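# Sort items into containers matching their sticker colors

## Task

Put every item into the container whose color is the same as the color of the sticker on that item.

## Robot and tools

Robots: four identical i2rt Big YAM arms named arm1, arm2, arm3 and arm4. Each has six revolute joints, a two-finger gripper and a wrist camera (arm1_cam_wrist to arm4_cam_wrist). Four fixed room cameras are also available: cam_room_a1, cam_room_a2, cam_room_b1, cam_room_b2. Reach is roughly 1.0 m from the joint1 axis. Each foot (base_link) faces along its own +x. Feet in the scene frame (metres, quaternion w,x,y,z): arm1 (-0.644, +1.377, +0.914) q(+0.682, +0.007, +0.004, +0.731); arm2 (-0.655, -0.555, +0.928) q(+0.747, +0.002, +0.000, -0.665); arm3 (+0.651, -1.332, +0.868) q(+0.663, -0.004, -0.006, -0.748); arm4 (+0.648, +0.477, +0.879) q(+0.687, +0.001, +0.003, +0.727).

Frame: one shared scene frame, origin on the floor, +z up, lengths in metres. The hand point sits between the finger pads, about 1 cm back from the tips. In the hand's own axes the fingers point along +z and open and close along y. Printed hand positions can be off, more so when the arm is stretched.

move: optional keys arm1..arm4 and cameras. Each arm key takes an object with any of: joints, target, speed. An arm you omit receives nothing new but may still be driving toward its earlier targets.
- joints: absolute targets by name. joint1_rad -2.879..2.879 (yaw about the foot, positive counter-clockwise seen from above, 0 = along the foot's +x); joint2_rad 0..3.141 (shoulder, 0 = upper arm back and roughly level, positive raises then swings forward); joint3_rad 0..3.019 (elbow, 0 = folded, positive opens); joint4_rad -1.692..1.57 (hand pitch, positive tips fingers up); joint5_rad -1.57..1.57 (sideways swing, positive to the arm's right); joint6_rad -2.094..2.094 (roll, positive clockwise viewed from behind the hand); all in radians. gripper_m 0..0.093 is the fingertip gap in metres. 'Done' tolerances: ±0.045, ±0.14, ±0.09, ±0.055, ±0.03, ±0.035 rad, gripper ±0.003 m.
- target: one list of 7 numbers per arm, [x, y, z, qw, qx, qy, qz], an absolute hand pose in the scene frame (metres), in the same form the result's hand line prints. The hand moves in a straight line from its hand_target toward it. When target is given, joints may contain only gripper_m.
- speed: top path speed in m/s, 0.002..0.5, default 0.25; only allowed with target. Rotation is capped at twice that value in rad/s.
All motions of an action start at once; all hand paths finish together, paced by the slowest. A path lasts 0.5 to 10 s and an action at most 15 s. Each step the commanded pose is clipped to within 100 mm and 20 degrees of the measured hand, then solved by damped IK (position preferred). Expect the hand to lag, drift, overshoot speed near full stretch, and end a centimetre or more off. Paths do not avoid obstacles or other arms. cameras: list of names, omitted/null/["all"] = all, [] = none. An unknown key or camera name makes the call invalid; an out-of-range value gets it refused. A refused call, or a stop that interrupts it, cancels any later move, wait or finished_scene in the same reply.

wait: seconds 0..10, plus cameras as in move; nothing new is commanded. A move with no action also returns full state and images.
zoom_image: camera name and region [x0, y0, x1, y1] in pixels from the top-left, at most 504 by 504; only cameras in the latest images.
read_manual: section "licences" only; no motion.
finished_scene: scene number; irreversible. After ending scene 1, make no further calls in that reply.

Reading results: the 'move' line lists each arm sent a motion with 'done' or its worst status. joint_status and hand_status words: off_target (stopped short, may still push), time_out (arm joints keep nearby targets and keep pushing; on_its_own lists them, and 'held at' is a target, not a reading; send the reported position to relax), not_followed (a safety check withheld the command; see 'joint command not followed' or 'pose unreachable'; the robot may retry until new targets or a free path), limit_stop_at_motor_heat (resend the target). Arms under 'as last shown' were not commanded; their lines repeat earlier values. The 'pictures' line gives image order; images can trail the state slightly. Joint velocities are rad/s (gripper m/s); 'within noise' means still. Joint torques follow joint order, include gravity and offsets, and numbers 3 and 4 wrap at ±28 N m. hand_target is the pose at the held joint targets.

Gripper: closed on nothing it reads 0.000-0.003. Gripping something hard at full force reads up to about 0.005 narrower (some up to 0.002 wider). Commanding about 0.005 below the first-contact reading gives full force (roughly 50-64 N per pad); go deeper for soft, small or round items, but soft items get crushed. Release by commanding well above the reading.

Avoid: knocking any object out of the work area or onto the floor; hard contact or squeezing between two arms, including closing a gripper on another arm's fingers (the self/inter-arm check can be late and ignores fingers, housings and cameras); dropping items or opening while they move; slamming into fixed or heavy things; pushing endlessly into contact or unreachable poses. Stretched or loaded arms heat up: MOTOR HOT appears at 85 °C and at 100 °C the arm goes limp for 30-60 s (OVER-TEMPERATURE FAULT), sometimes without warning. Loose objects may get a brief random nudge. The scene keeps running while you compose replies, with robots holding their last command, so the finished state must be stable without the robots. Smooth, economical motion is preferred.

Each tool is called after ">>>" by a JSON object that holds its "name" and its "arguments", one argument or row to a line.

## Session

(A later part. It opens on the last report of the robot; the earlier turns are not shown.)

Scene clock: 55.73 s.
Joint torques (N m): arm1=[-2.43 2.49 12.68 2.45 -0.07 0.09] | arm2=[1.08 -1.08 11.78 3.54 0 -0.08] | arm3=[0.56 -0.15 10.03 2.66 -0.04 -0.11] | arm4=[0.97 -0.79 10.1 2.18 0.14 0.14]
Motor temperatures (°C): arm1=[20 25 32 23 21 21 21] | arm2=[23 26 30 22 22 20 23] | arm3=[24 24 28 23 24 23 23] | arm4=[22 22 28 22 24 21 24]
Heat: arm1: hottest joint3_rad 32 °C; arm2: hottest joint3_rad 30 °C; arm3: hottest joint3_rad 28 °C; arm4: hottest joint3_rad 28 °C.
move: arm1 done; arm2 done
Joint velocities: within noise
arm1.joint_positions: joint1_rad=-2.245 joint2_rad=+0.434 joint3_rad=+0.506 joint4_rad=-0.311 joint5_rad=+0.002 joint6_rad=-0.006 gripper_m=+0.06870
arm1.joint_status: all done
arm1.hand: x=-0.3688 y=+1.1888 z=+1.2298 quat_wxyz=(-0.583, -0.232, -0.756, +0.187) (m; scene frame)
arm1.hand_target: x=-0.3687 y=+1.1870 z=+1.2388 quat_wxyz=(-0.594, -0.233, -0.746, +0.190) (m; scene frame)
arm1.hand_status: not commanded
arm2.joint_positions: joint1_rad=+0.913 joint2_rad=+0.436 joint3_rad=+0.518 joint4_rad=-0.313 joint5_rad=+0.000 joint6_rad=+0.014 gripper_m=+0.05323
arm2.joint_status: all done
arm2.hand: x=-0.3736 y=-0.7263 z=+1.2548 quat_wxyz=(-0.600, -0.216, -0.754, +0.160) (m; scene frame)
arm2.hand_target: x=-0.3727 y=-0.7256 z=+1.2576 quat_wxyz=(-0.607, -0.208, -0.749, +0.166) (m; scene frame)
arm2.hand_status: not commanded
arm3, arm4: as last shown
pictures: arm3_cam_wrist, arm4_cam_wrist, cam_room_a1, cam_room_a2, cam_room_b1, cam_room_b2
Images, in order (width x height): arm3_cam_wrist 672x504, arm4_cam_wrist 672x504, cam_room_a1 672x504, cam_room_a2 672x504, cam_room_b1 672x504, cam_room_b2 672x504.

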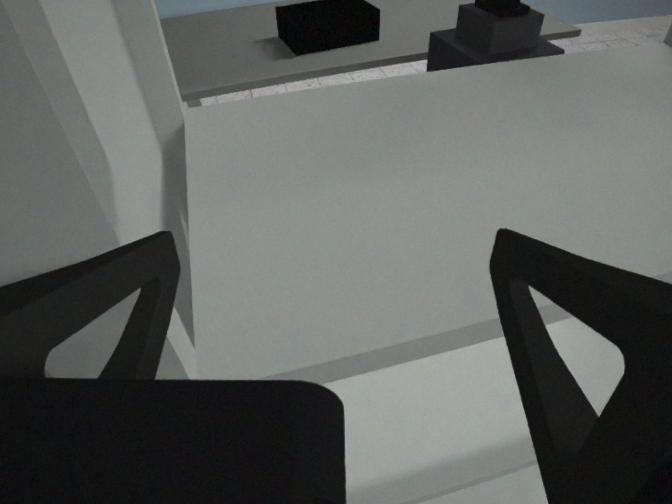

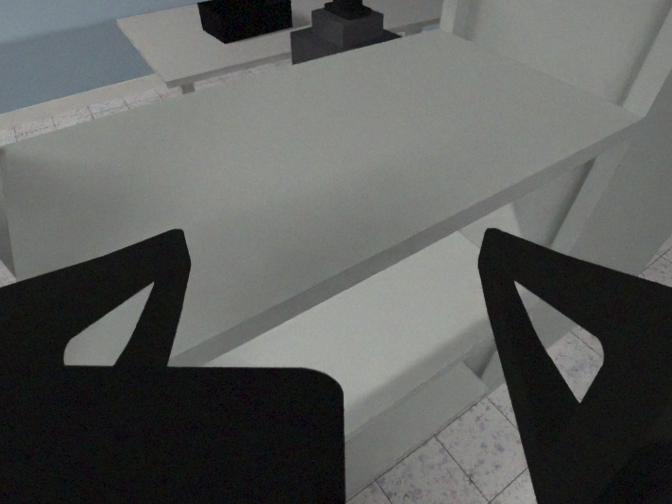

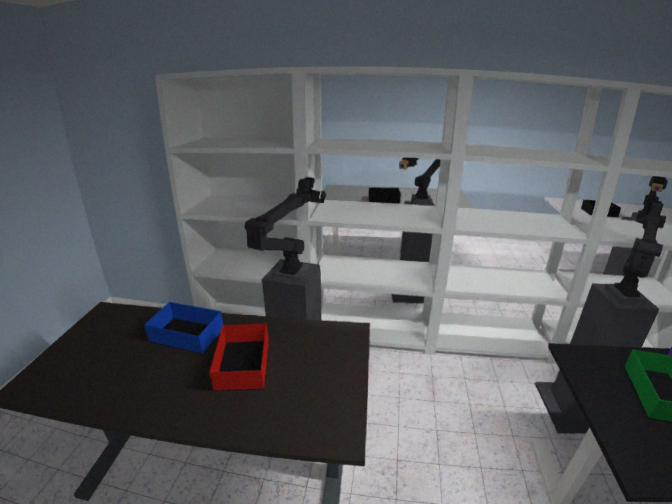

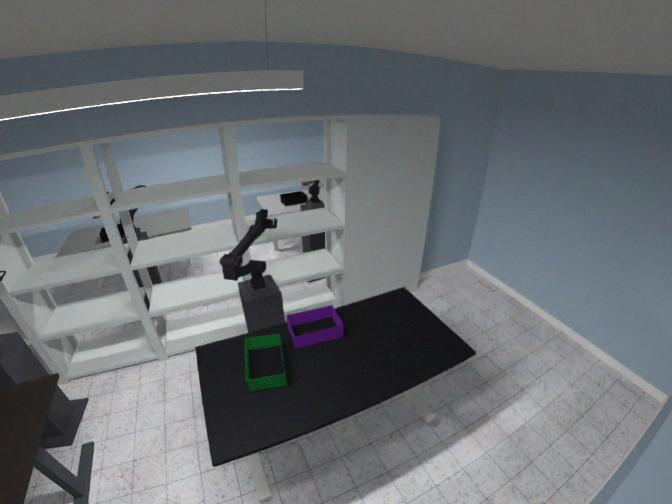

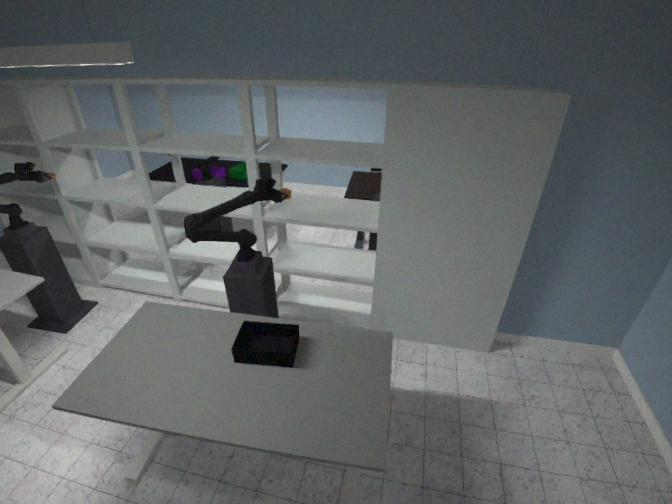

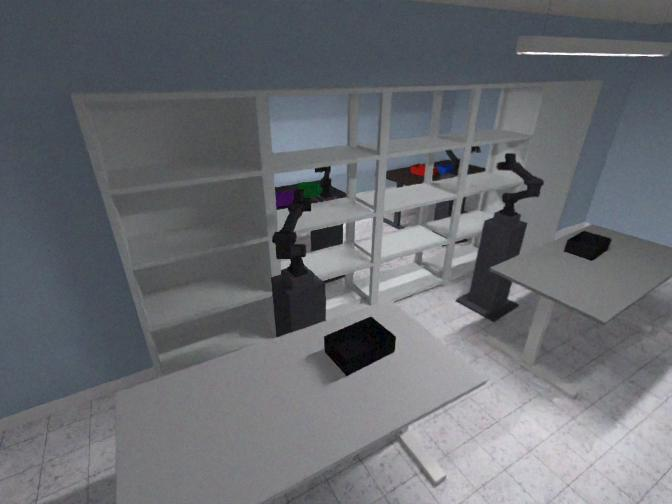

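>>> {"name": "move", "arguments": {
  "arm1": {"target":[-0.01,0.935,1.08,0.638,0.223,0.709,-0.201],"speed":0.35},
  "arm2": {"target":[-0.012,-0.9375,1.08,0.645,0.197,0.716,-0.178],"speed":0.35},
  "cameras": ["arm1_cam_wrist","arm2_cam_wrist"]
}}

>>> {"name": "move", "arguments": {
  "arm1": {"target":[-0.01,0.935,1.035,0.638,0.223,0.709,-0.201],"speed":0.12},
  "arm2": {"target":[-0.012,-0.9375,1.035,0.645,0.197,0.716,-0.178],"speed":0.12},
  "cameras": ["arm1_cam_wrist","arm2_cam_wrist"]
}}

>>> {"name": "move", "arguments": {
  "arm1": {"target":[-0.01,0.935,1.02,0.638,0.223,0.709,-0.201],"speed":0.12},
  "arm2": {"target":[-0.012,-0.9375,1.02,0.645,0.197,0.716,-0.178],"speed":0.12},
  "cameras": ["arm1_cam_wrist","arm2_cam_wrist"]
}}

Scene clock: 98.43 s.
Joint torques (N m): arm1=[-1.85 -15.97 14.2 2.13 -0.03 0.08] | arm2=[1.38 -19.19 13.46 3.38 0.15 -0.08] | arm3=[0.67 -0.26 10 2.63 -0.04 -0.11] | arm4=[1.08 -0.26 10.1 2.18 0.13 0.18]
Motor temperatures (°C): arm1=[20 24 32 23 21 21 22] | arm2=[23 25 33 23 22 20 24] | arm3=[24 23 29 23 24 23 23] | arm4=[22 22 31 22 24 21 24]
Heat: arm1: hottest joint3_rad 32 °C; arm2: hottest joint3_rad 33 °C; arm3: hottest joint3_rad 29 °C; arm4: hottest joint3_rad 31 °C.
move: arm1 off_target; arm2 off_target
Joint velocities: within noise
arm1.joint_positions: joint1_rad=-2.245 joint2_rad=+1.978 joint3_rad=+1.198 joint4_rad=+0.617 joint5_rad=+0.000 joint6_rad=-0.002 gripper_m=+0.06870
arm1.joint_status: not commanded
arm1.hand: x=-0.0245 y=+0.9495 z=+1.0457 quat_wxyz=(-0.612, -0.226, -0.733, +0.194) (m; scene frame)
arm1.hand_target: x=-0.0124 y=+0.9368 z=+1.0804 quat_wxyz=(-0.638, -0.223, -0.709, +0.201) (m; scene frame)
arm1.hand_status: off_target (0.040 m and 4.1 deg from the pose sent, 0.464 m and 8.5 deg at the start)
arm2.joint_positions: joint1_rad=+0.913 joint2_rad=+1.963 joint3_rad=+1.120 joint4_rad=+0.677 joint5_rad=+0.002 joint6_rad=+0.011 gripper_m=+0.05323
arm2.joint_status: not commanded
arm2.hand: x=-0.0316 y=-0.9312 z=+1.0561 quat_wxyz=(-0.623, -0.210, -0.734, +0.168) (m; scene frame)
arm2.hand_target: x=-0.0140 y=-0.9362 z=+1.0803 quat_wxyz=(-0.645, -0.197, -0.716, +0.178) (m; scene frame)
arm2.hand_status: off_target (0.032 m and 3.7 deg from the pose sent, 0.454 m and 7.3 deg at the start)
arm3, arm4: as last shown
pictures: arm1_cam_wrist, arm2_cam_wrist
Images, in order (width x height): arm1_cam_wrist 672x504, arm2_cam_wrist 672x504.

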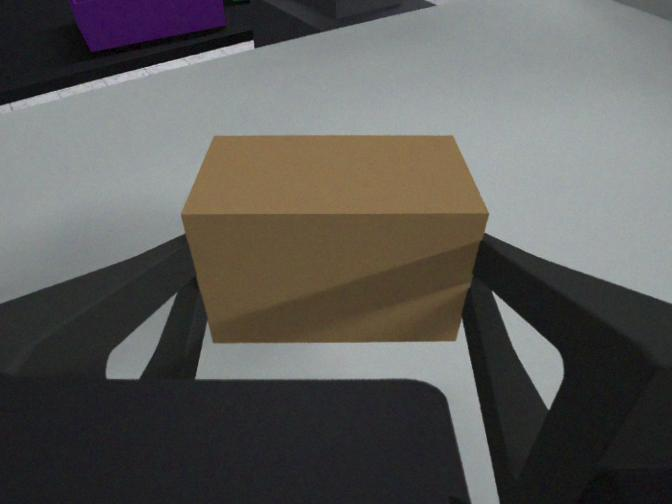

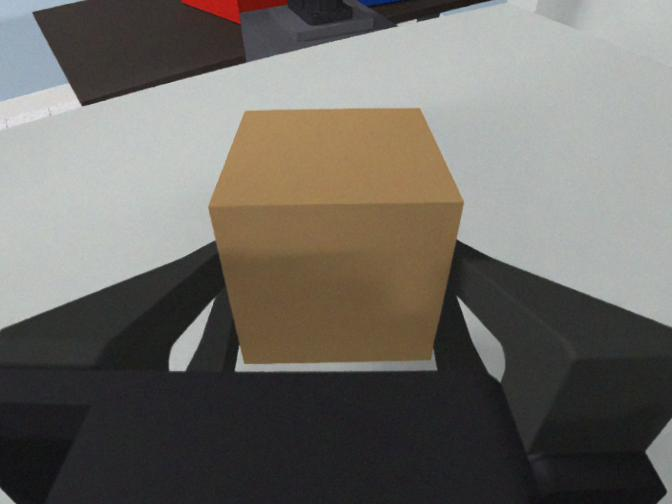

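Scene clock: 99.40 s.
Joint torques (N m): arm1=[-2.43 -15.5 12.77 2.48 -0.03 0.05] | arm2=[1.32 -18.26 12.36 3.4 0.11 -0.08] | arm3=[0.62 -0.21 10.03 2.65 -0.05 -0.11] | arm4=[0.97 -0.44 10.06 2.18 0.09 0.16]
Motor temperatures (°C): arm1=[20 24 32 23 21 21 22] | arm2=[23 25 32 23 22 20 24] | arm3=[24 23 29 23 24 23 23] | arm4=[22 22 31 22 24 21 24]
Heat: arm1: hottest joint3_rad 32 °C; arm2: hottest joint3_rad 32 °C; arm3: hottest joint3_rad 29 °C; arm4: hottest joint3_rad 31 °C.
move: arm1 off_target; arm2 off_target
Joint velocities: within noise
arm1.joint_positions: joint1_rad=-2.245 joint2_rad=+2.048 joint3_rad=+1.200 joint4_rad=+0.707 joint5_rad=+0.000 joint6_rad=+0.002 gripper_m=+0.06870
arm1.joint_status: not commanded
arm1.hand: x=-0.0219 y=+0.9475 z=+1.0174 quat_wxyz=(-0.620, -0.225, -0.726, +0.195) (m; scene frame)
arm1.hand_target: x=-0.0113 y=+0.9360 z=+1.0353 quat_wxyz=(-0.638, -0.223, -0.709, +0.201) (m; scene frame)
arm1.hand_status: off_target (0.025 m and 2.9 deg from the pose sent, 0.023 m and 4.1 deg at the start)
arm2.joint_positions: joint1_rad=+0.913 joint2_rad=+2.039 joint3_rad=+1.121 joint4_rad=+0.773 joint5_rad=+0.002 joint6_rad=+0.011 gripper_m=+0.05323
arm2.joint_status: not commanded
arm2.hand: x=-0.0292 y=-0.9325 z=+1.0263 quat_wxyz=(-0.631, -0.208, -0.728, +0.171) (m; scene frame)
arm2.hand_target: x=-0.0132 y=-0.9367 z=+1.0353 quat_wxyz=(-0.645, -0.197, -0.716, +0.178) (m; scene frame)
arm2.hand_status: off_target (0.020 m and 2.5 deg from the pose sent, 0.030 m and 3.7 deg at the start)
arm3, arm4: as last shown
pictures: arm1_cam_wrist, arm2_cam_wrist
Images, in order (width x height): arm1_cam_wrist 672x504, arm2_cam_wrist 672x504.

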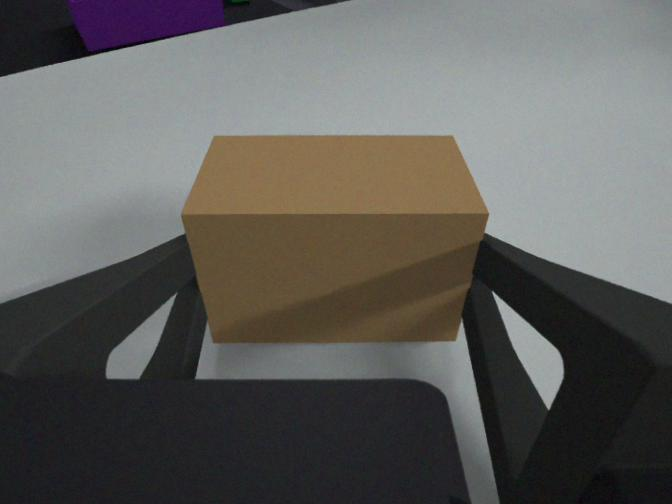

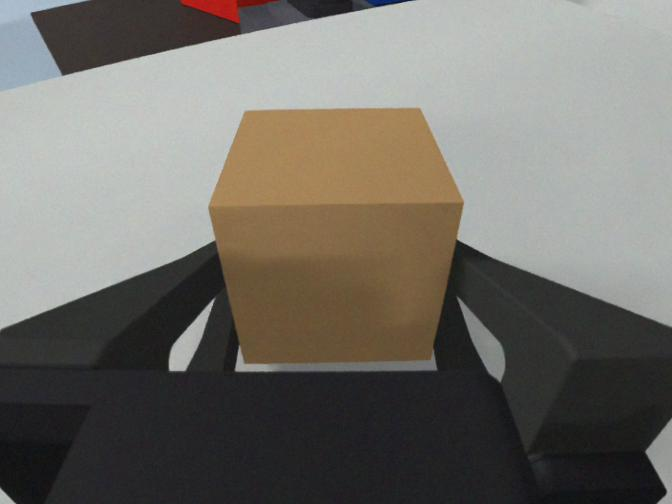

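Scene clock: 100.37 s.
Joint torques (N m): arm1=[-2.67 -13.27 12.72 2.28 -0.02 0.01] | arm2=[1.38 -17.03 11.95 3.29 0.11 -0.05] | arm3=[0.67 -0.26 10.03 2.63 -0.04 -0.1] | arm4=[0.91 -0.09 10.14 2.22 0.11 0.13]
Motor temperatures (°C): arm1=[20 24 33 23 21 21 22] | arm2=[23 25 32 23 22 20 24] | arm3=[24 23 29 23 24 23 23] | arm4=[22 22 31 22 24 21 24]
Heat: arm1: hottest joint3_rad 33 °C; arm2: hottest joint3_rad 32 °C; arm3: hottest joint3_rad 29 °C; arm4: hottest joint3_rad 31 °C.
move: arm1 off_target; arm2 off_target
Joint velocities: within noise
arm1.joint_positions: joint1_rad=-2.245 joint2_rad=+2.060 joint3_rad=+1.200 joint4_rad=+0.739 joint5_rad=+0.000 joint6_rad=+0.009 gripper_m=+0.06870
arm1.joint_status: not commanded
arm1.hand: x=-0.0212 y=+0.9471 z=+1.0166 quat_wxyz=(-0.628, -0.226, -0.719, +0.195) (m; scene frame)
arm1.hand_target: x=-0.0109 y=+0.9358 z=+1.0202 quat_wxyz=(-0.638, -0.223, -0.709, +0.201) (m; scene frame)
arm1.hand_status: off_target (0.017 m and 1.8 deg from the pose sent, 0.017 m and 2.9 deg at the start)
arm2.joint_positions: joint1_rad=+0.913 joint2_rad=+2.057 joint3_rad=+1.126 joint4_rad=+0.807 joint5_rad=+0.002 joint6_rad=+0.008 gripper_m=+0.05323
arm2.joint_status: not commanded
arm2.hand: x=-0.0273 y=-0.9337 z=+1.0244 quat_wxyz=(-0.639, -0.205, -0.721, +0.173) (m; scene frame)
arm2.hand_target: x=-0.0130 y=-0.9367 z=+1.0199 quat_wxyz=(-0.645, -0.197, -0.717, +0.178) (m; scene frame)
arm2.hand_status: off_target (0.016 m and 1.4 deg from the pose sent, 0.019 m and 2.5 deg at the start)
arm3, arm4: as last shown
pictures: arm1_cam_wrist, arm2_cam_wrist
Images, in order (width x height): arm1_cam_wrist 672x504, arm2_cam_wrist 672x504.

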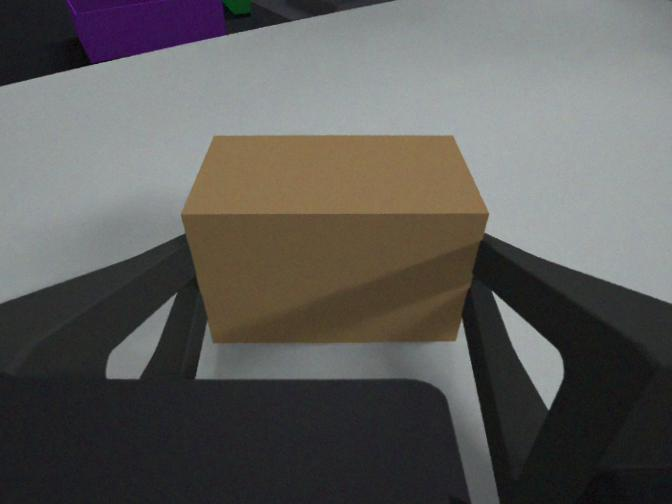

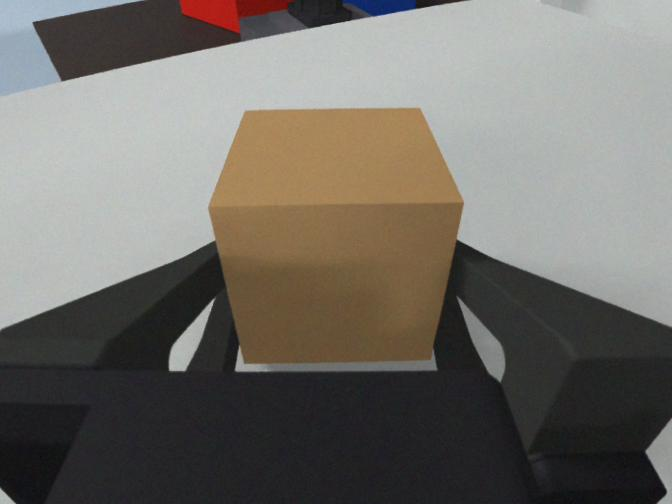

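>>> {"name": "move", "arguments": {
  "arm1": {"joints":{"gripper_m":0.086}},
  "arm2": {"joints":{"gripper_m":0.08}},
  "cameras": []
}}

>>> {"name": "move", "arguments": {
  "arm1": {"target":[-0.37,1.187,1.13,0.600,0.233,0.741,-0.189],"speed":0.35},
  "arm2": {"target":[-0.373,-0.725,1.13,0.606,0.206,0.749,-0.167],"speed":0.35},
  "arm3": {"target":[0.13,-1.024,1.05,0.176,-0.722,0.199,0.639],"speed":0.35},
  "arm4": {"target":[0.125,0.843,1.05,0.199,-0.7145,0.2247,0.632],"speed":0.35},
  "cameras": ["arm1_cam_wrist","arm2_cam_wrist","arm3_cam_wrist","arm4_cam_wrist"]
}}

Scene clock: 106.97 s.
Joint torques (N m): arm1=[-1.85 -13.86 12.3 2.43 0 0.03] | arm2=[1.32 -17.03 11.93 3.29 0.1 -0.05] | arm3=[0.62 -0.21 10.04 2.66 -0.03 -0.1] | arm4=[0.56 -0.62 10.04 2.15 0.12 0.16]
Motor temperatures (°C): arm1=[20 24 33 23 21 21 22] | arm2=[23 25 32 23 22 20 24] | arm3=[24 23 29 23 24 23 23] | arm4=[22 22 32 22 24 21 24]
Heat: arm1: hottest joint3_rad 33 °C; arm2: hottest joint3_rad 32 °C; arm3: hottest joint3_rad 29 °C; arm4: hottest joint3_rad 32 °C.
move: arm1 done; arm2 done
Joint velocities: within noise
arm1.joint_positions: joint1_rad=-2.247 joint2_rad=+2.062 joint3_rad=+1.204 joint4_rad=+0.739 joint5_rad=+0.000 joint6_rad=+0.009 gripper_m=+0.08596
arm1.joint_status: all done
arm1.hand: x=-0.0210 y=+0.9451 z=+1.0167 quat_wxyz=(-0.628, -0.226, -0.718, +0.196) (m; scene frame)
arm1.hand_target: x=-0.0111 y=+0.9357 z=+1.0200 quat_wxyz=(-0.638, -0.223, -0.709, +0.201) (m; scene frame)
arm1.hand_status: not commanded
arm2.joint_positions: joint1_rad=+0.914 joint2_rad=+2.057 joint3_rad=+1.126 joint4_rad=+0.807 joint5_rad=+0.002 joint6_rad=+0.008 gripper_m=+0.07992
arm2.joint_status: all done
arm2.hand: x=-0.0267 y=-0.9327 z=+1.0244 quat_wxyz=(-0.639, -0.204, -0.721, +0.173) (m; scene frame)
arm2.hand_target: x=-0.0130 y=-0.9367 z=+1.0200 quat_wxyz=(-0.645, -0.197, -0.716, +0.178) (m; scene frame)
arm2.hand_status: not commanded
arm3, arm4: as last shown
pictures: none
No camera images: "cameras" was empty.

Scene clock: 109.07 s.
Joint torques (N m): arm1=[-2.14 3.02 13.74 1.4 -0.07 -0.03] | arm2=[0.85 0.09 12.48 1.98 -0.08 -0.06] | arm3=[0.44 -13.86 10.17 2.66 0.06 -0.07] | arm4=[0.91 -14.92 9.21 2.28 0.21 0.1]
Motor temperatures (°C): arm1=[20 24 33 23 21 21 22] | arm2=[23 25 32 23 22 20 24] | arm3=[24 23 29 23 24 23 23] | arm4=[22 22 32 22 24 21 24]
Heat: arm1: hottest joint3_rad 33 °C; arm2: hottest joint3_rad 32 °C; arm3: hottest joint3_rad 29 °C; arm4: hottest joint3_rad 32 °C.
move: arm1 done; arm2 done; arm3 off_target; arm4 off_target
Joint velocities: within noise
arm1.joint_positions: joint1_rad=-2.247 joint2_rad=+0.471 joint3_rad=+0.203 joint4_rad=+0.069 joint5_rad=-0.002 joint6_rad=+0.011 gripper_m=+0.08597
arm1.joint_status: not commanded
arm1.hand: x=-0.3721 y=+1.1903 z=+1.1221 quat_wxyz=(-0.600, -0.234, -0.742, +0.186) (m; scene frame)
arm1.hand_target: x=-0.3702 y=+1.1871 z=+1.1299 quat_wxyz=(-0.600, -0.233, -0.741, +0.189) (m; scene frame)
arm1.hand_status: done (0.009 m and 0.4 deg from the pose sent, 0.440 m and 4.3 deg at the start)
arm2.joint_positions: joint1_rad=+0.914 joint2_rad=+0.497 joint3_rad=+0.180 joint4_rad=+0.125 joint5_rad=+0.002 joint6_rad=+0.008 gripper_m=+0.07993
arm2.joint_status: not commanded
arm2.hand: x=-0.3746 y=-0.7249 z=+1.1322 quat_wxyz=(-0.614, -0.210, -0.743, +0.166) (m; scene frame)
arm2.hand_target: x=-0.3730 y=-0.7249 z=+1.1300 quat_wxyz=(-0.607, -0.206, -0.750, +0.167) (m; scene frame)
arm2.hand_status: done (0.003 m and 1.3 deg from the pose sent, 0.417 m and 5.0 deg at the start)
arm3.joint_positions: joint1_rad=-1.962 joint2_rad=+1.615 joint3_rad=+0.715 joint4_rad=+0.729 joint5_rad=+0.012 joint6_rad=-0.008 gripper_m=+0.09400
arm3.joint_status: not commanded
arm3.hand: x=+0.1393 y=-1.0389 z=+1.0271 quat_wxyz=(+0.165, -0.741, +0.199, +0.619) (m; scene frame)
arm3.hand_target: x=+0.1313 y=-1.0247 z=+1.0503 quat_wxyz=(+0.176, -0.722, +0.199, +0.639) (m; scene frame)
arm3.hand_status: off_target (0.029 m and 3.4 deg from the pose sent, 0.339 m and 17.0 deg at the start)
arm4.joint_positions: joint1_rad=+0.902 joint2_rad=+1.719 joint3_rad=+0.808 joint4_rad=+0.732 joint5_rad=+0.000 joint6_rad=-0.011 gripper_m=+0.09400
arm4.joint_status: not commanded
arm4.hand: x=+0.1387 y=+0.8362 z=+1.0293 quat_wxyz=(-0.195, +0.732, -0.228, -0.612) (m; scene frame)
arm4.hand_target: x=+0.1261 y=+0.8423 z=+1.0503 quat_wxyz=(-0.199, +0.714, -0.225, -0.632) (m; scene frame)
arm4.hand_status: off_target (0.026 m and 3.2 deg from the pose sent, 0.349 m and 1.6 deg at the start)
pictures: arm1_cam_wrist, arm2_cam_wrist, arm3_cam_wrist, arm4_cam_wrist
Images, in order (width x height): arm1_cam_wrist 672x504, arm2_cam_wrist 672x504, arm3_cam_wrist 672x504, arm4_cam_wrist 672x504.

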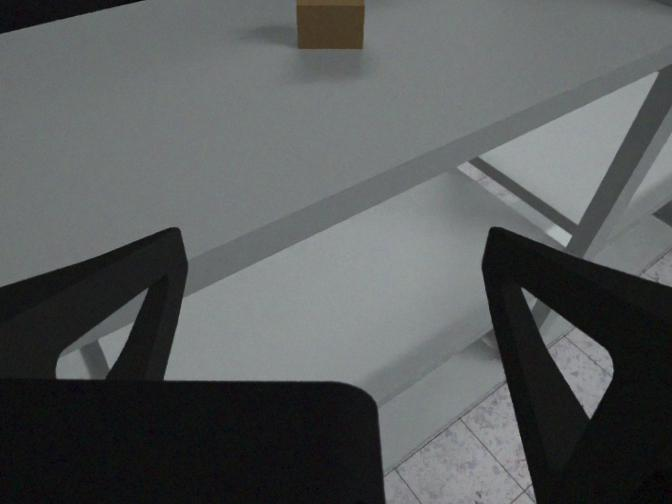

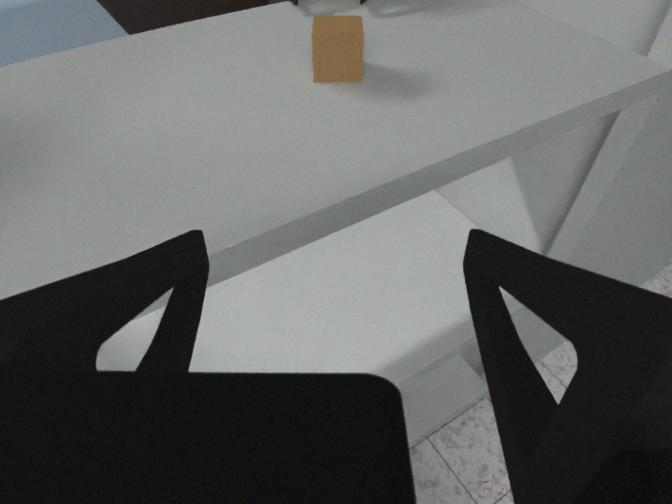

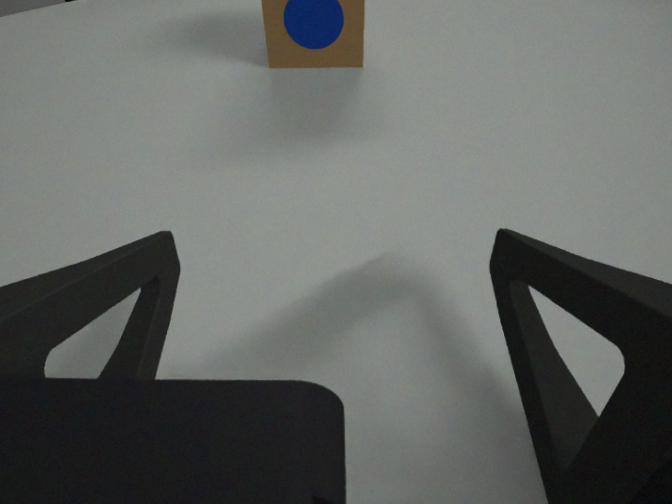

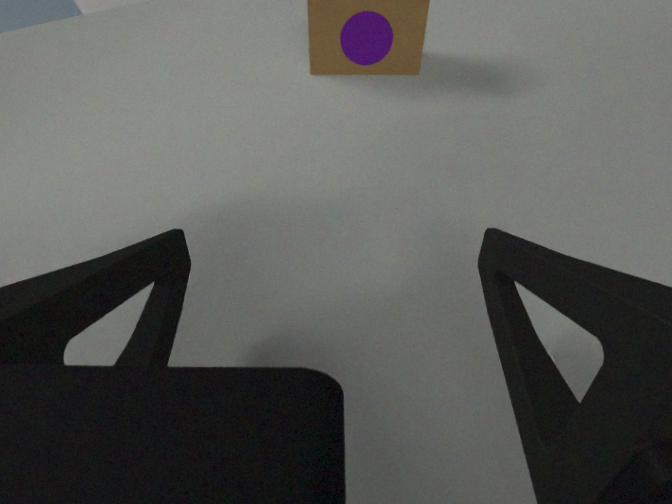

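>>> {"name": "move", "arguments": {
  "arm3": {"target":[0.01,-0.992,1.03,0.176,-0.722,0.199,0.639],"speed":0.3},
  "arm4": {"target":[0.05,0.916,1.03,0.199,-0.7145,0.2247,0.632],"speed":0.3},
  "cameras": ["arm3_cam_wrist","arm4_cam_wrist"]
}}

Scene clock: 123.93 s.
Joint torques (N m): arm1=[-2.43 2.9 13.67 1.55 -0.05 -0.06] | arm2=[0.91 0.21 12.51 1.99 -0.08 -0.05] | arm3=[2.37 -16.79 10.3 1.22 0.02 0.01] | arm4=[0.44 -18.9 9.89 0.91 -0.04 0.1]
Motor temperatures (°C): arm1=[20 24 33 23 21 21 22] | arm2=[23 25 33 22 22 20 23] | arm3=[24 23 29 23 24 23 23] | arm4=[22 23 33 22 24 21 24]
Heat: arm1: hottest joint3_rad 33 °C; arm2: hottest joint3_rad 33 °C; arm3: hottest joint3_rad 29 °C; arm4: hottest joint3_rad 33 °C.
move: arm3 off_target; arm4 off_target
Joint velocities: within noise
arm1, arm2: as last shown
arm2.hand_target: x=-0.3730 y=-0.7249 z=+1.1300 quat_wxyz=(-0.607, -0.206, -0.749, +0.167) (m; scene frame)
arm3.joint_positions: joint1_rad=-1.929 joint2_rad=+1.875 joint3_rad=+1.076 joint4_rad=+0.690 joint5_rad=+0.072 joint6_rad=-0.010 gripper_m=+0.09400
arm3.joint_status: not commanded
arm3.hand: x=+0.0240 y=-0.9896 z=+1.0327 quat_wxyz=(+0.182, -0.720, +0.200, +0.639) (m; scene frame)
arm3.hand_target: x=+0.0106 y=-0.9924 z=+1.0302 quat_wxyz=(+0.176, -0.722, +0.199, +0.639) (m; scene frame)
arm3.hand_status: off_target (0.014 m and 0.8 deg from the pose sent, 0.138 m and 3.4 deg at the start)
arm4.joint_positions: joint1_rad=+0.882 joint2_rad=+1.944 joint3_rad=+1.120 joint4_rad=+0.691 joint5_rad=-0.024 joint6_rad=-0.013 gripper_m=+0.09400
arm4.joint_status: not commanded
arm4.hand: x=+0.0585 y=+0.9053 z=+1.0259 quat_wxyz=(-0.198, +0.718, -0.223, -0.629) (m; scene frame)
arm4.hand_target: x=+0.0506 y=+0.9156 z=+1.0301 quat_wxyz=(-0.199, +0.714, -0.225, -0.632) (m; scene frame)
arm4.hand_status: off_target (0.014 m and 0.5 deg from the pose sent, 0.119 m and 3.2 deg at the start)
pictures: arm3_cam_wrist, arm4_cam_wrist
Images, in order (width x height): arm3_cam_wrist 672x504, arm4_cam_wrist 672x504.

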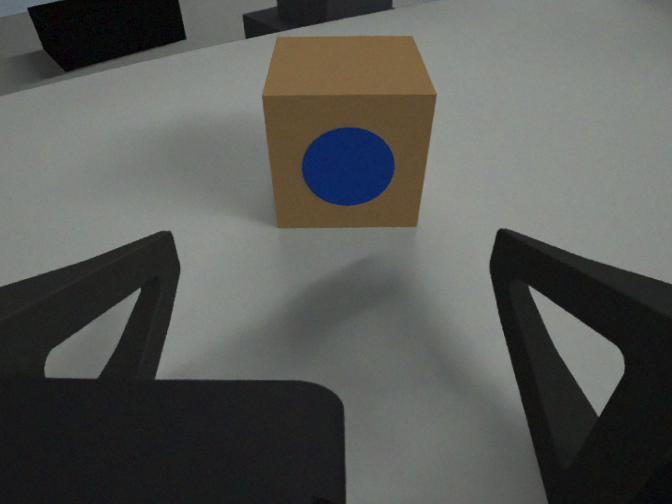

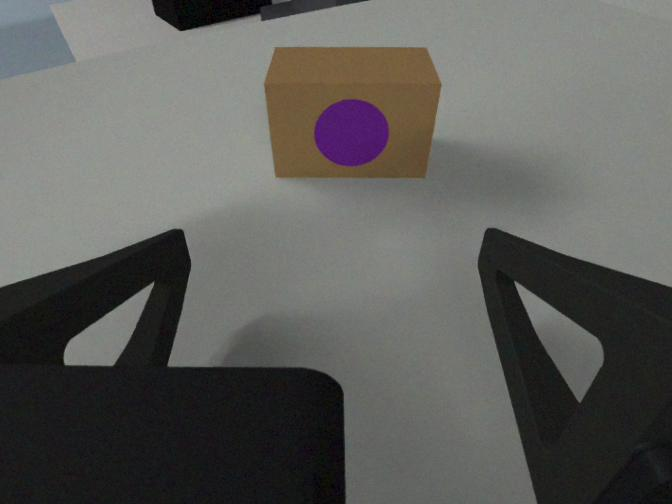

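>>> {"name": "move", "arguments": {
  "arm3": {"target":[-0.0555,-0.954,1.02,0.176,-0.722,0.199,0.639],"speed":0.2},
  "arm4": {"target":[-0.02,0.972,1.02,0.199,-0.7145,0.2247,0.632],"speed":0.2},
  "cameras": ["arm3_cam_wrist","arm4_cam_wrist"]
}}

Scene clock: 130.37 s.
Joint torques (N m): arm1=[-2.49 3.49 13.65 1.33 -0.09 -0.02] | arm2=[0.91 0.09 12.48 1.99 -0.08 -0.05] | arm3=[1.85 -18.61 11.03 1.01 -0.21 0.03] | arm4=[0.38 -21.25 10.89 0.91 -0.06 0.07]
Motor temperatures (°C): arm1=[20 24 33 23 21 21 22] | arm2=[23 25 33 22 22 20 23] | arm3=[24 24 29 23 24 23 23] | arm4=[22 23 33 22 24 21 24]
Heat: arm1: hottest joint3_rad 33 °C; arm2: hottest joint3_rad 33 °C; arm3: hottest joint3_rad 29 °C; arm4: hottest joint3_rad 33 °C.
move: arm3 off_target; arm4 off_target
Joint velocities: within noise
arm1, arm2: as last shown
arm3.joint_positions: joint1_rad=-1.929 joint2_rad=+2.022 joint3_rad=+1.326 joint4_rad=+0.604 joint5_rad=+0.070 joint6_rad=-0.012 gripper_m=+0.09400
arm3.joint_status: not commanded
arm3.hand: x=-0.0428 y=-0.9552 z=+1.0359 quat_wxyz=(+0.184, -0.714, +0.198, +0.646) (m; scene frame)
arm3.hand_target: x=-0.0542 y=-0.9547 z=+1.0201 quat_wxyz=(+0.176, -0.722, +0.199, +0.639) (m; scene frame)
arm3.hand_status: off_target (0.020 m and 1.5 deg from the pose sent, 0.088 m and 0.8 deg at the start)
arm4.joint_positions: joint1_rad=+0.879 joint2_rad=+2.118 joint3_rad=+1.431 joint4_rad=+0.570 joint5_rad=-0.028 joint6_rad=-0.013 gripper_m=+0.09400
arm4.joint_status: not commanded
arm4.hand: x=-0.0131 y=+0.9599 z=+1.0280 quat_wxyz=(-0.200, +0.713, -0.221, -0.635) (m; scene frame)
arm4.hand_target: x=-0.0189 y=+0.9714 z=+1.0200 quat_wxyz=(-0.199, +0.714, -0.225, -0.632) (m; scene frame)
arm4.hand_status: off_target (0.016 m and 0.5 deg from the pose sent, 0.103 m and 0.5 deg at the start)
pictures: arm3_cam_wrist, arm4_cam_wrist
Images, in order (width x height): arm3_cam_wrist 672x504, arm4_cam_wrist 672x504.

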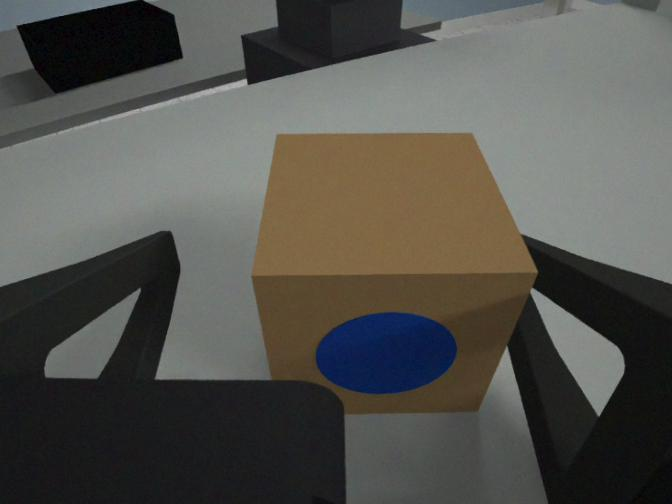

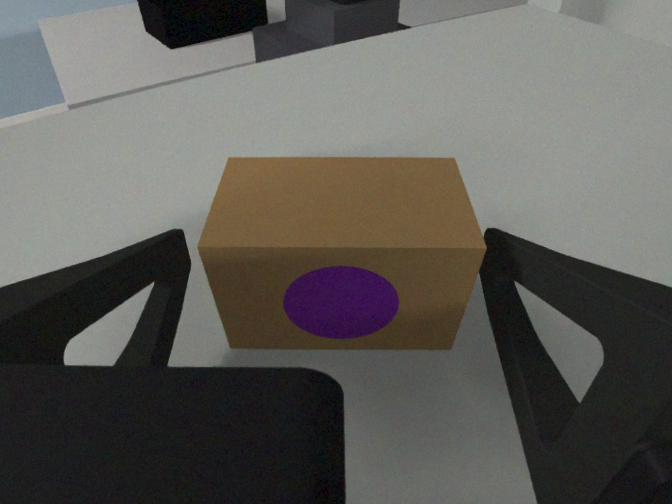

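>>> {"name": "move", "arguments": {
  "arm3": {"target":[-0.051,-0.942,1.02,0.176,-0.722,0.199,0.639],"speed":0.2},
  "arm4": {"target":[-0.029,0.980,1.02,0.199,-0.7145,0.2247,0.632],"speed":0.2},
  "cameras": ["arm3_cam_wrist","arm4_cam_wrist"]
}}

>>> {"name": "move", "arguments": {
  "arm3": {"joints":{"gripper_m":0.038}},
  "arm4": {"joints":{"gripper_m":0.052}},
  "cameras": ["arm3_cam_wrist","arm4_cam_wrist"]
}}

Scene clock: 137.33 s.
Joint torques (N m): arm1=[-1.9 3.14 13.68 1.5 -0.06 0] | arm2=[0.91 0.26 12.48 2 -0.08 -0.05] | arm3=[0.56 -18.43 11.33 1.09 -0.23 0.03] | arm4=[0.32 -21.89 11.3 0.95 -0.09 0.08]
Motor temperatures (°C): arm1=[20 24 33 23 21 21 22] | arm2=[23 25 33 22 22 20 23] | arm3=[24 24 29 23 24 23 23] | arm4=[22 24 34 22 24 21 24]
Heat: arm1: hottest joint3_rad 33 °C; arm2: hottest joint3_rad 33 °C; arm3: hottest joint3_rad 29 °C; arm4: hottest joint3_rad 34 °C.
move: arm3 off_target; arm4 off_target
Joint velocities: within noise
arm1, arm2: as last shown
arm3.joint_positions: joint1_rad=-1.931 joint2_rad=+2.022 joint3_rad=+1.328 joint4_rad=+0.601 joint5_rad=+0.050 joint6_rad=-0.014 gripper_m=+0.09400
arm3.joint_status: not commanded
arm3.hand: x=-0.0441 y=-0.9564 z=+1.0360 quat_wxyz=(+0.178, -0.717, +0.192, +0.647) (m; scene frame)
arm3.hand_target: x=-0.0495 y=-0.9427 z=+1.0202 quat_wxyz=(+0.176, -0.722, +0.199, +0.639) (m; scene frame)
arm3.hand_status: off_target (0.023 m and 1.4 deg from the pose sent, 0.022 m and 1.5 deg at the start)
arm4.joint_positions: joint1_rad=+0.878 joint2_rad=+2.139 joint3_rad=+1.473 joint4_rad=+0.546 joint5_rad=-0.030 joint6_rad=-0.013 gripper_m=+0.09400
arm4.joint_status: not commanded
arm4.hand: x=-0.0213 y=+0.9669 z=+1.0283 quat_wxyz=(-0.199, +0.714, -0.222, -0.634) (m; scene frame)
arm4.hand_target: x=-0.0277 y=+0.9793 z=+1.0200 quat_wxyz=(-0.199, +0.714, -0.225, -0.632) (m; scene frame)
arm4.hand_status: off_target (0.017 m and 0.4 deg from the pose sent, 0.027 m and 0.5 deg at the start)
pictures: arm3_cam_wrist, arm4_cam_wrist
Images, in order (width x height): arm3_cam_wrist 672x504, arm4_cam_wrist 672x504.

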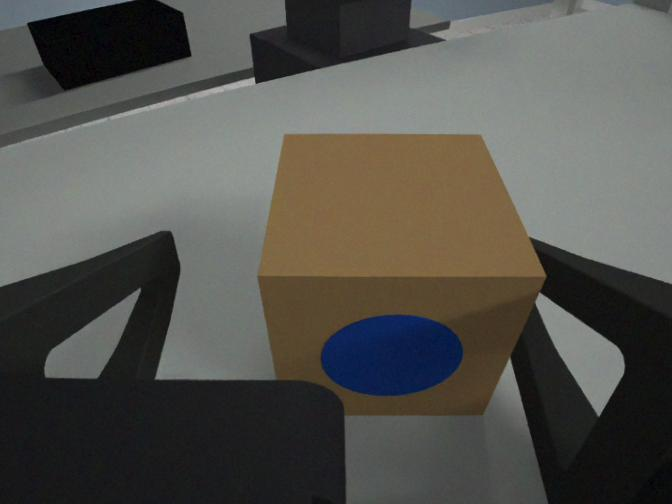

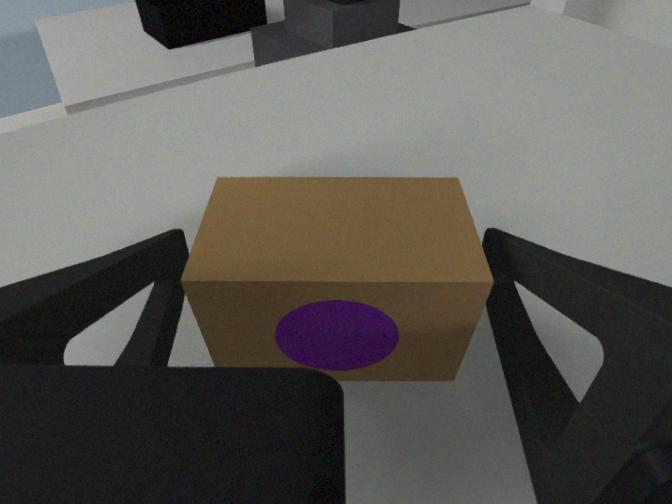

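Scene clock: 137.97 s.
Joint torques (N m): arm1=[-1.96 2.32 13.79 1.43 -0.05 -0.02] | arm2=[0.85 0.15 12.46 2 -0.08 -0.06] | arm3=[0.91 -18.67 10.99 1.1 -0.02 0.04] | arm4=[0.26 -21.66 11.28 0.96 -0.05 0.09]
Motor temperatures (°C): arm1=[20 24 33 23 21 21 22] | arm2=[23 25 33 22 22 20 23] | arm3=[24 24 29 23 24 23 23] | arm4=[22 24 34 22 24 21 24]
Heat: arm1: hottest joint3_rad 33 °C; arm2: hottest joint3_rad 33 °C; arm3: hottest joint3_rad 29 °C; arm4: hottest joint3_rad 34 °C.
move: arm3 off_target; arm4 off_target
Joint velocities: within noise
arm1, arm2: as last shown
arm3.joint_positions: joint1_rad=-1.935 joint2_rad=+2.023 joint3_rad=+1.331 joint4_rad=+0.600 joint5_rad=+0.046 joint6_rad=-0.014 gripper_m=+0.05280
arm3.joint_status: gripper_m off_target (ended at +0.05282, target +0.03800)
arm3.hand: x=-0.0437 y=-0.9535 z=+1.0362 quat_wxyz=(+0.178, -0.716, +0.192, +0.647) (m; scene frame)
arm3.hand_target: x=-0.0496 y=-0.9429 z=+1.0202 quat_wxyz=(+0.176, -0.722, +0.199, +0.639) (m; scene frame)
arm3.hand_status: not commanded
arm4.joint_positions: joint1_rad=+0.877 joint2_rad=+2.139 joint3_rad=+1.473 joint4_rad=+0.546 joint5_rad=-0.030 joint6_rad=-0.013 gripper_m=+0.06943
arm4.joint_status: gripper_m off_target (ended at +0.06945, target +0.05200)
arm4.hand: x=-0.0208 y=+0.9679 z=+1.0285 quat_wxyz=(-0.200, +0.714, -0.222, -0.634) (m; scene frame)
arm4.hand_target: x=-0.0278 y=+0.9793 z=+1.0202 quat_wxyz=(-0.199, +0.714, -0.225, -0.632) (m; scene frame)
arm4.hand_status: not commanded
pictures: arm3_cam_wrist, arm4_cam_wrist
Images, in order (width x height): arm3_cam_wrist 672x504, arm4_cam_wrist 672x504.

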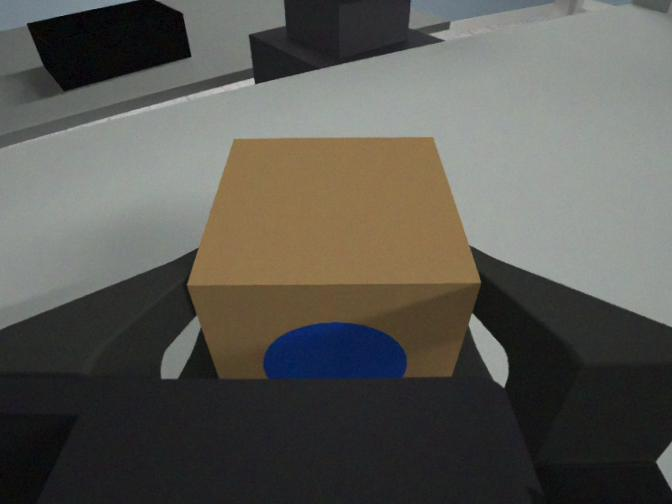

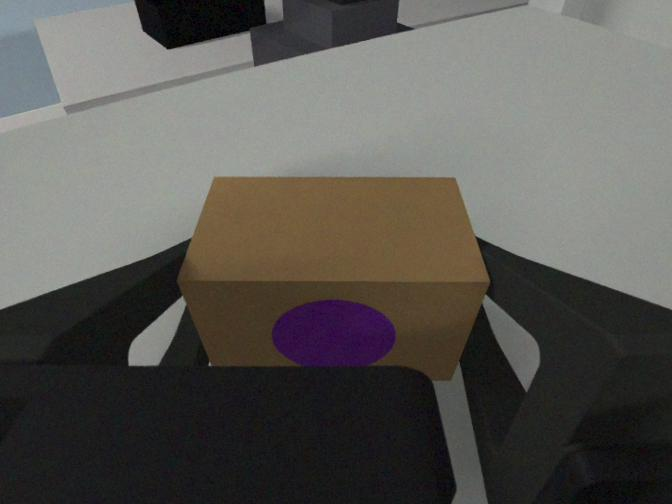

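>>> {"name": "move", "arguments": {
  "arm3": {"target":[0.333,-1.142,1.22,0.176,-0.722,0.199,0.639],"speed":0.35},
  "arm4": {"target":[0.36,0.68,1.22,0.199,-0.7145,0.2247,0.632],"speed":0.35},
  "cameras": []
}}

>>> {"name": "move", "arguments": {
  "arm3": {"joints":{"joint1_rad":0.995,"joint2_rad":0.432,"joint3_rad":0.512,"joint4_rad":-0.29,"joint5_rad":0,"joint6_rad":0}},
  "arm4": {"joints":{"joint1_rad":-1.175,"joint2_rad":0.432,"joint3_rad":0.512,"joint4_rad":-0.29,"joint5_rad":0,"joint6_rad":0}},
  "cameras": ["arm3_cam_wrist","arm4_cam_wrist"]
}}

>>> {"name": "move", "arguments": {
  "arm3": {"joints":{"joint2_rad":1.657,"joint3_rad":1.513,"joint4_rad":-1.427}},
  "arm4": {"joints":{"joint2_rad":1.657,"joint3_rad":1.513,"joint4_rad":-1.427}},
  "cameras": ["arm3_cam_wrist","arm4_cam_wrist"]
}}

Scene clock: 153.07 s.
Joint torques (N m): arm1=[-2.78 2.73 13.63 1.32 -0.06 -0.01] | arm2=[0.91 0.21 12.49 1.96 -0.09 -0.06] | arm3=[0.21 -1.14 10.32 1.74 -0.1 0] | arm4=[1.44 0.15 10.41 1.14 0.21 0.12]
Motor temperatures (°C): arm1=[20 24 33 23 21 21 22] | arm2=[23 24 34 22 22 20 23] | arm3=[24 25 30 23 24 23 24] | arm4=[22 24 34 22 24 21 25]
Heat: arm1: hottest joint3_rad 33 °C; arm2: hottest joint3_rad 34 °C; arm3: hottest joint3_rad 30 °C; arm4: hottest joint3_rad 34 °C.
move: arm3 done; arm4 done
Joint velocities: within noise
arm1, arm2: as last shown
arm3.joint_positions: joint1_rad=-1.949 joint2_rad=+0.565 joint3_rad=+0.548 joint4_rad=-0.091 joint5_rad=+0.028 joint6_rad=-0.013 gripper_m=+0.05290
arm3.joint_status: not commanded
arm3.hand: x=+0.3310 y=-1.1466 z=+1.2220 quat_wxyz=(+0.174, -0.722, +0.192, +0.642) (m; scene frame)
arm3.hand_target: x=+0.3331 y=-1.1420 z=+1.2201 quat_wxyz=(+0.176, -0.722, +0.199, +0.639) (m; scene frame)
arm3.hand_status: done (0.005 m and 0.9 deg from the pose sent, 0.460 m and 1.4 deg at the start)
arm4.joint_positions: joint1_rad=+0.904 joint2_rad=+0.504 joint3_rad=+0.492 joint4_rad=-0.105 joint5_rad=+0.003 joint6_rad=-0.013 gripper_m=+0.06943
arm4.joint_status: not commanded
arm4.hand: x=+0.3622 y=+0.6808 z=+1.2192 quat_wxyz=(-0.203, +0.712, -0.223, -0.634) (m; scene frame)
arm4.hand_target: x=+0.3600 y=+0.6800 z=+1.2201 quat_wxyz=(-0.199, +0.714, -0.225, -0.632) (m; scene frame)
arm4.hand_status: done (0.002 m and 0.6 deg from the pose sent, 0.514 m and 0.4 deg at the start)
pictures: none
No camera images: "cameras" was empty.

Scene clock: 155.40 s.
Joint torques (N m): arm1=[-2.43 3.14 13.68 1.35 -0.06 -0.08] | arm2=[0.91 0.21 12.46 1.99 -0.09 -0.05] | arm3=[2.08 0.85 10.61 1.66 0.11 0.01] | arm4=[0.62 -0.03 11.23 1.11 0.01 0.18]
Motor temperatures (°C): arm1=[20 24 33 23 21 21 22] | arm2=[23 24 34 22 22 20 23] | arm3=[24 25 29 23 24 23 24] | arm4=[22 24 34 22 24 21 25]
Heat: arm1: hottest joint3_rad 33 °C; arm2: hottest joint3_rad 34 °C; arm3: hottest joint3_rad 29 °C; arm4: hottest joint3_rad 34 °C.
move: arm3 done; arm4 done
Joint velocities: within noise
arm1, arm2: as last shown
arm3.joint_positions: joint1_rad=+0.986 joint2_rad=+0.430 joint3_rad=+0.508 joint4_rad=-0.286 joint5_rad=-0.003 joint6_rad=-0.006 gripper_m=+0.05291
arm3.joint_status: all done
arm3.hand: x=+0.9012 y=-1.5408 z=+1.1996 quat_wxyz=(-0.593, -0.261, -0.728, +0.224) (m; scene frame)
arm3.hand_target: x=+0.9033 y=-1.5389 z=+1.2002 quat_wxyz=(-0.594, -0.261, -0.729, +0.219) (m; scene frame)
arm3.hand_status: not commanded
arm4.joint_positions: joint1_rad=-1.173 joint2_rad=+0.435 joint3_rad=+0.492 joint4_rad=-0.280 joint5_rad=+0.003 joint6_rad=-0.012 gripper_m=+0.06944
arm4.joint_status: all done
arm4.hand: x=+0.9467 y=+0.6225 z=+1.1958 quat_wxyz=(-0.607, +0.180, -0.762, -0.135) (m; scene frame)
arm4.hand_target: x=+0.9462 y=+0.6221 z=+1.2067 quat_wxyz=(-0.611, +0.175, -0.759, -0.140) (m; scene frame)
arm4.hand_status: not commanded
pictures: arm3_cam_wrist, arm4_cam_wrist
Images, in order (width x height): arm3_cam_wrist 672x504, arm4_cam_wrist 672x504.

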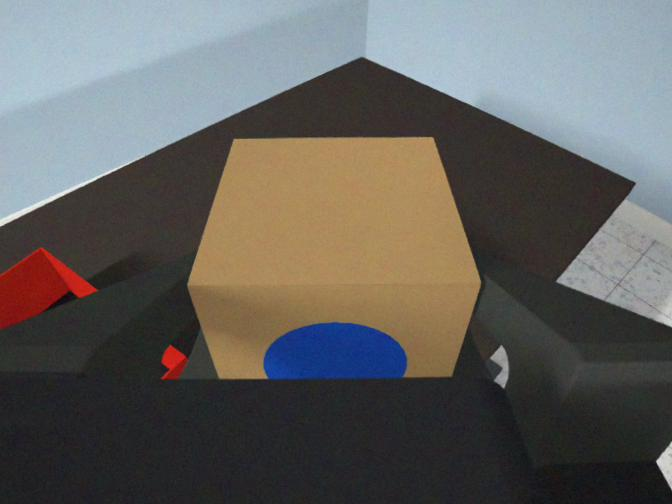

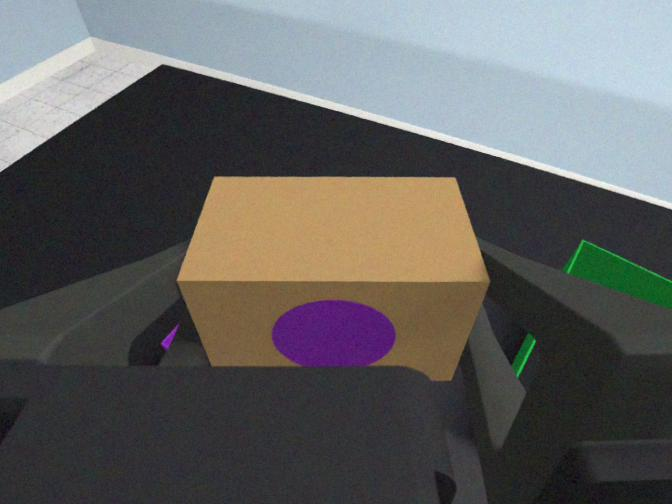

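Scene clock: 157.27 s.
Joint torques (N m): arm1=[-1.9 3.19 13.65 1.31 -0.1 -0.02] | arm2=[0.91 0.15 12.48 1.98 -0.08 -0.06] | arm3=[1.85 -17.67 12.98 -0.46 0.11 0.02] | arm4=[0.44 -17.61 11.66 -0.39 -0.04 0.14]
Motor temperatures (°C): arm1=[20 24 33 23 21 21 22] | arm2=[23 24 34 22 22 20 23] | arm3=[24 25 30 23 24 23 24] | arm4=[22 24 34 22 24 21 25]
Heat: arm1: hottest joint3_rad 33 °C; arm2: hottest joint3_rad 34 °C; arm3: hottest joint3_rad 30 °C; arm4: hottest joint3_rad 34 °C.
move: arm3 done; arm4 done
Joint velocities: within noise
arm1, arm2: as last shown
arm3.joint_positions: joint1_rad=+0.986 joint2_rad=+1.668 joint3_rad=+1.461 joint4_rad=-1.420 joint5_rad=-0.002 joint6_rad=-0.006 gripper_m=+0.05291
arm3.joint_status: all done
arm3.hand: x=+1.0205 y=-1.6446 z=+1.0468 quat_wxyz=(+0.023, -0.343, -0.939, -0.005) (m; scene frame)
arm3.hand_target: x=+1.0340 y=-1.6499 z=+1.0716 quat_wxyz=(-0.003, -0.341, -0.940, +0.006) (m; scene frame)
arm3.hand_status: not commanded
arm4.joint_positions: joint1_rad=-1.173 joint2_rad=+1.661 joint3_rad=+1.463 joint4_rad=-1.416 joint5_rad=+0.003 joint6_rad=-0.012 gripper_m=+0.06944
arm4.joint_status: all done
arm4.hand: x=+1.0870 y=+0.6908 z=+1.0550 quat_wxyz=(+0.024, +0.231, -0.973, +0.007) (m; scene frame)
arm4.hand_target: x=+1.0988 y=+0.6961 z=+1.0754 quat_wxyz=(+0.003, +0.224, -0.975, +0.001) (m; scene frame)
arm4.hand_status: not commanded
pictures: arm3_cam_wrist, arm4_cam_wrist
Images, in order (width x height): arm3_cam_wrist 672x504, arm4_cam_wrist 672x504.

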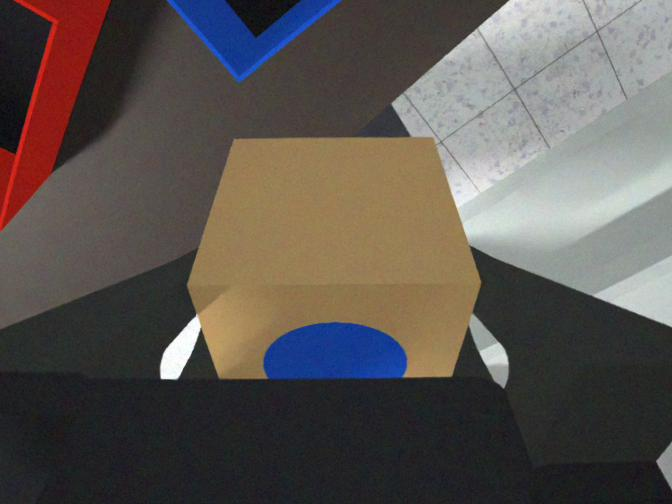

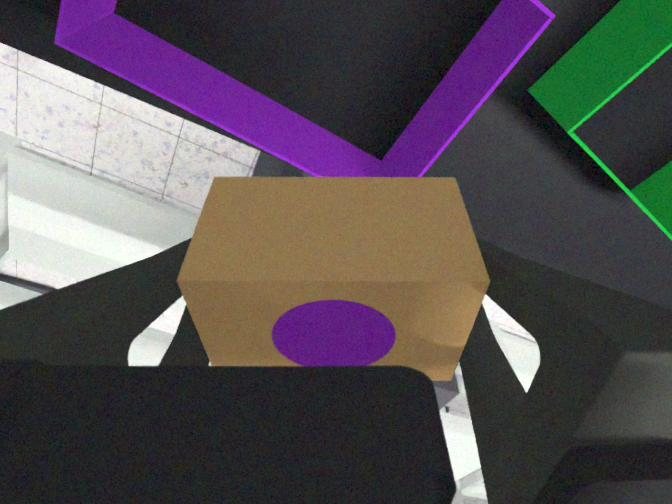

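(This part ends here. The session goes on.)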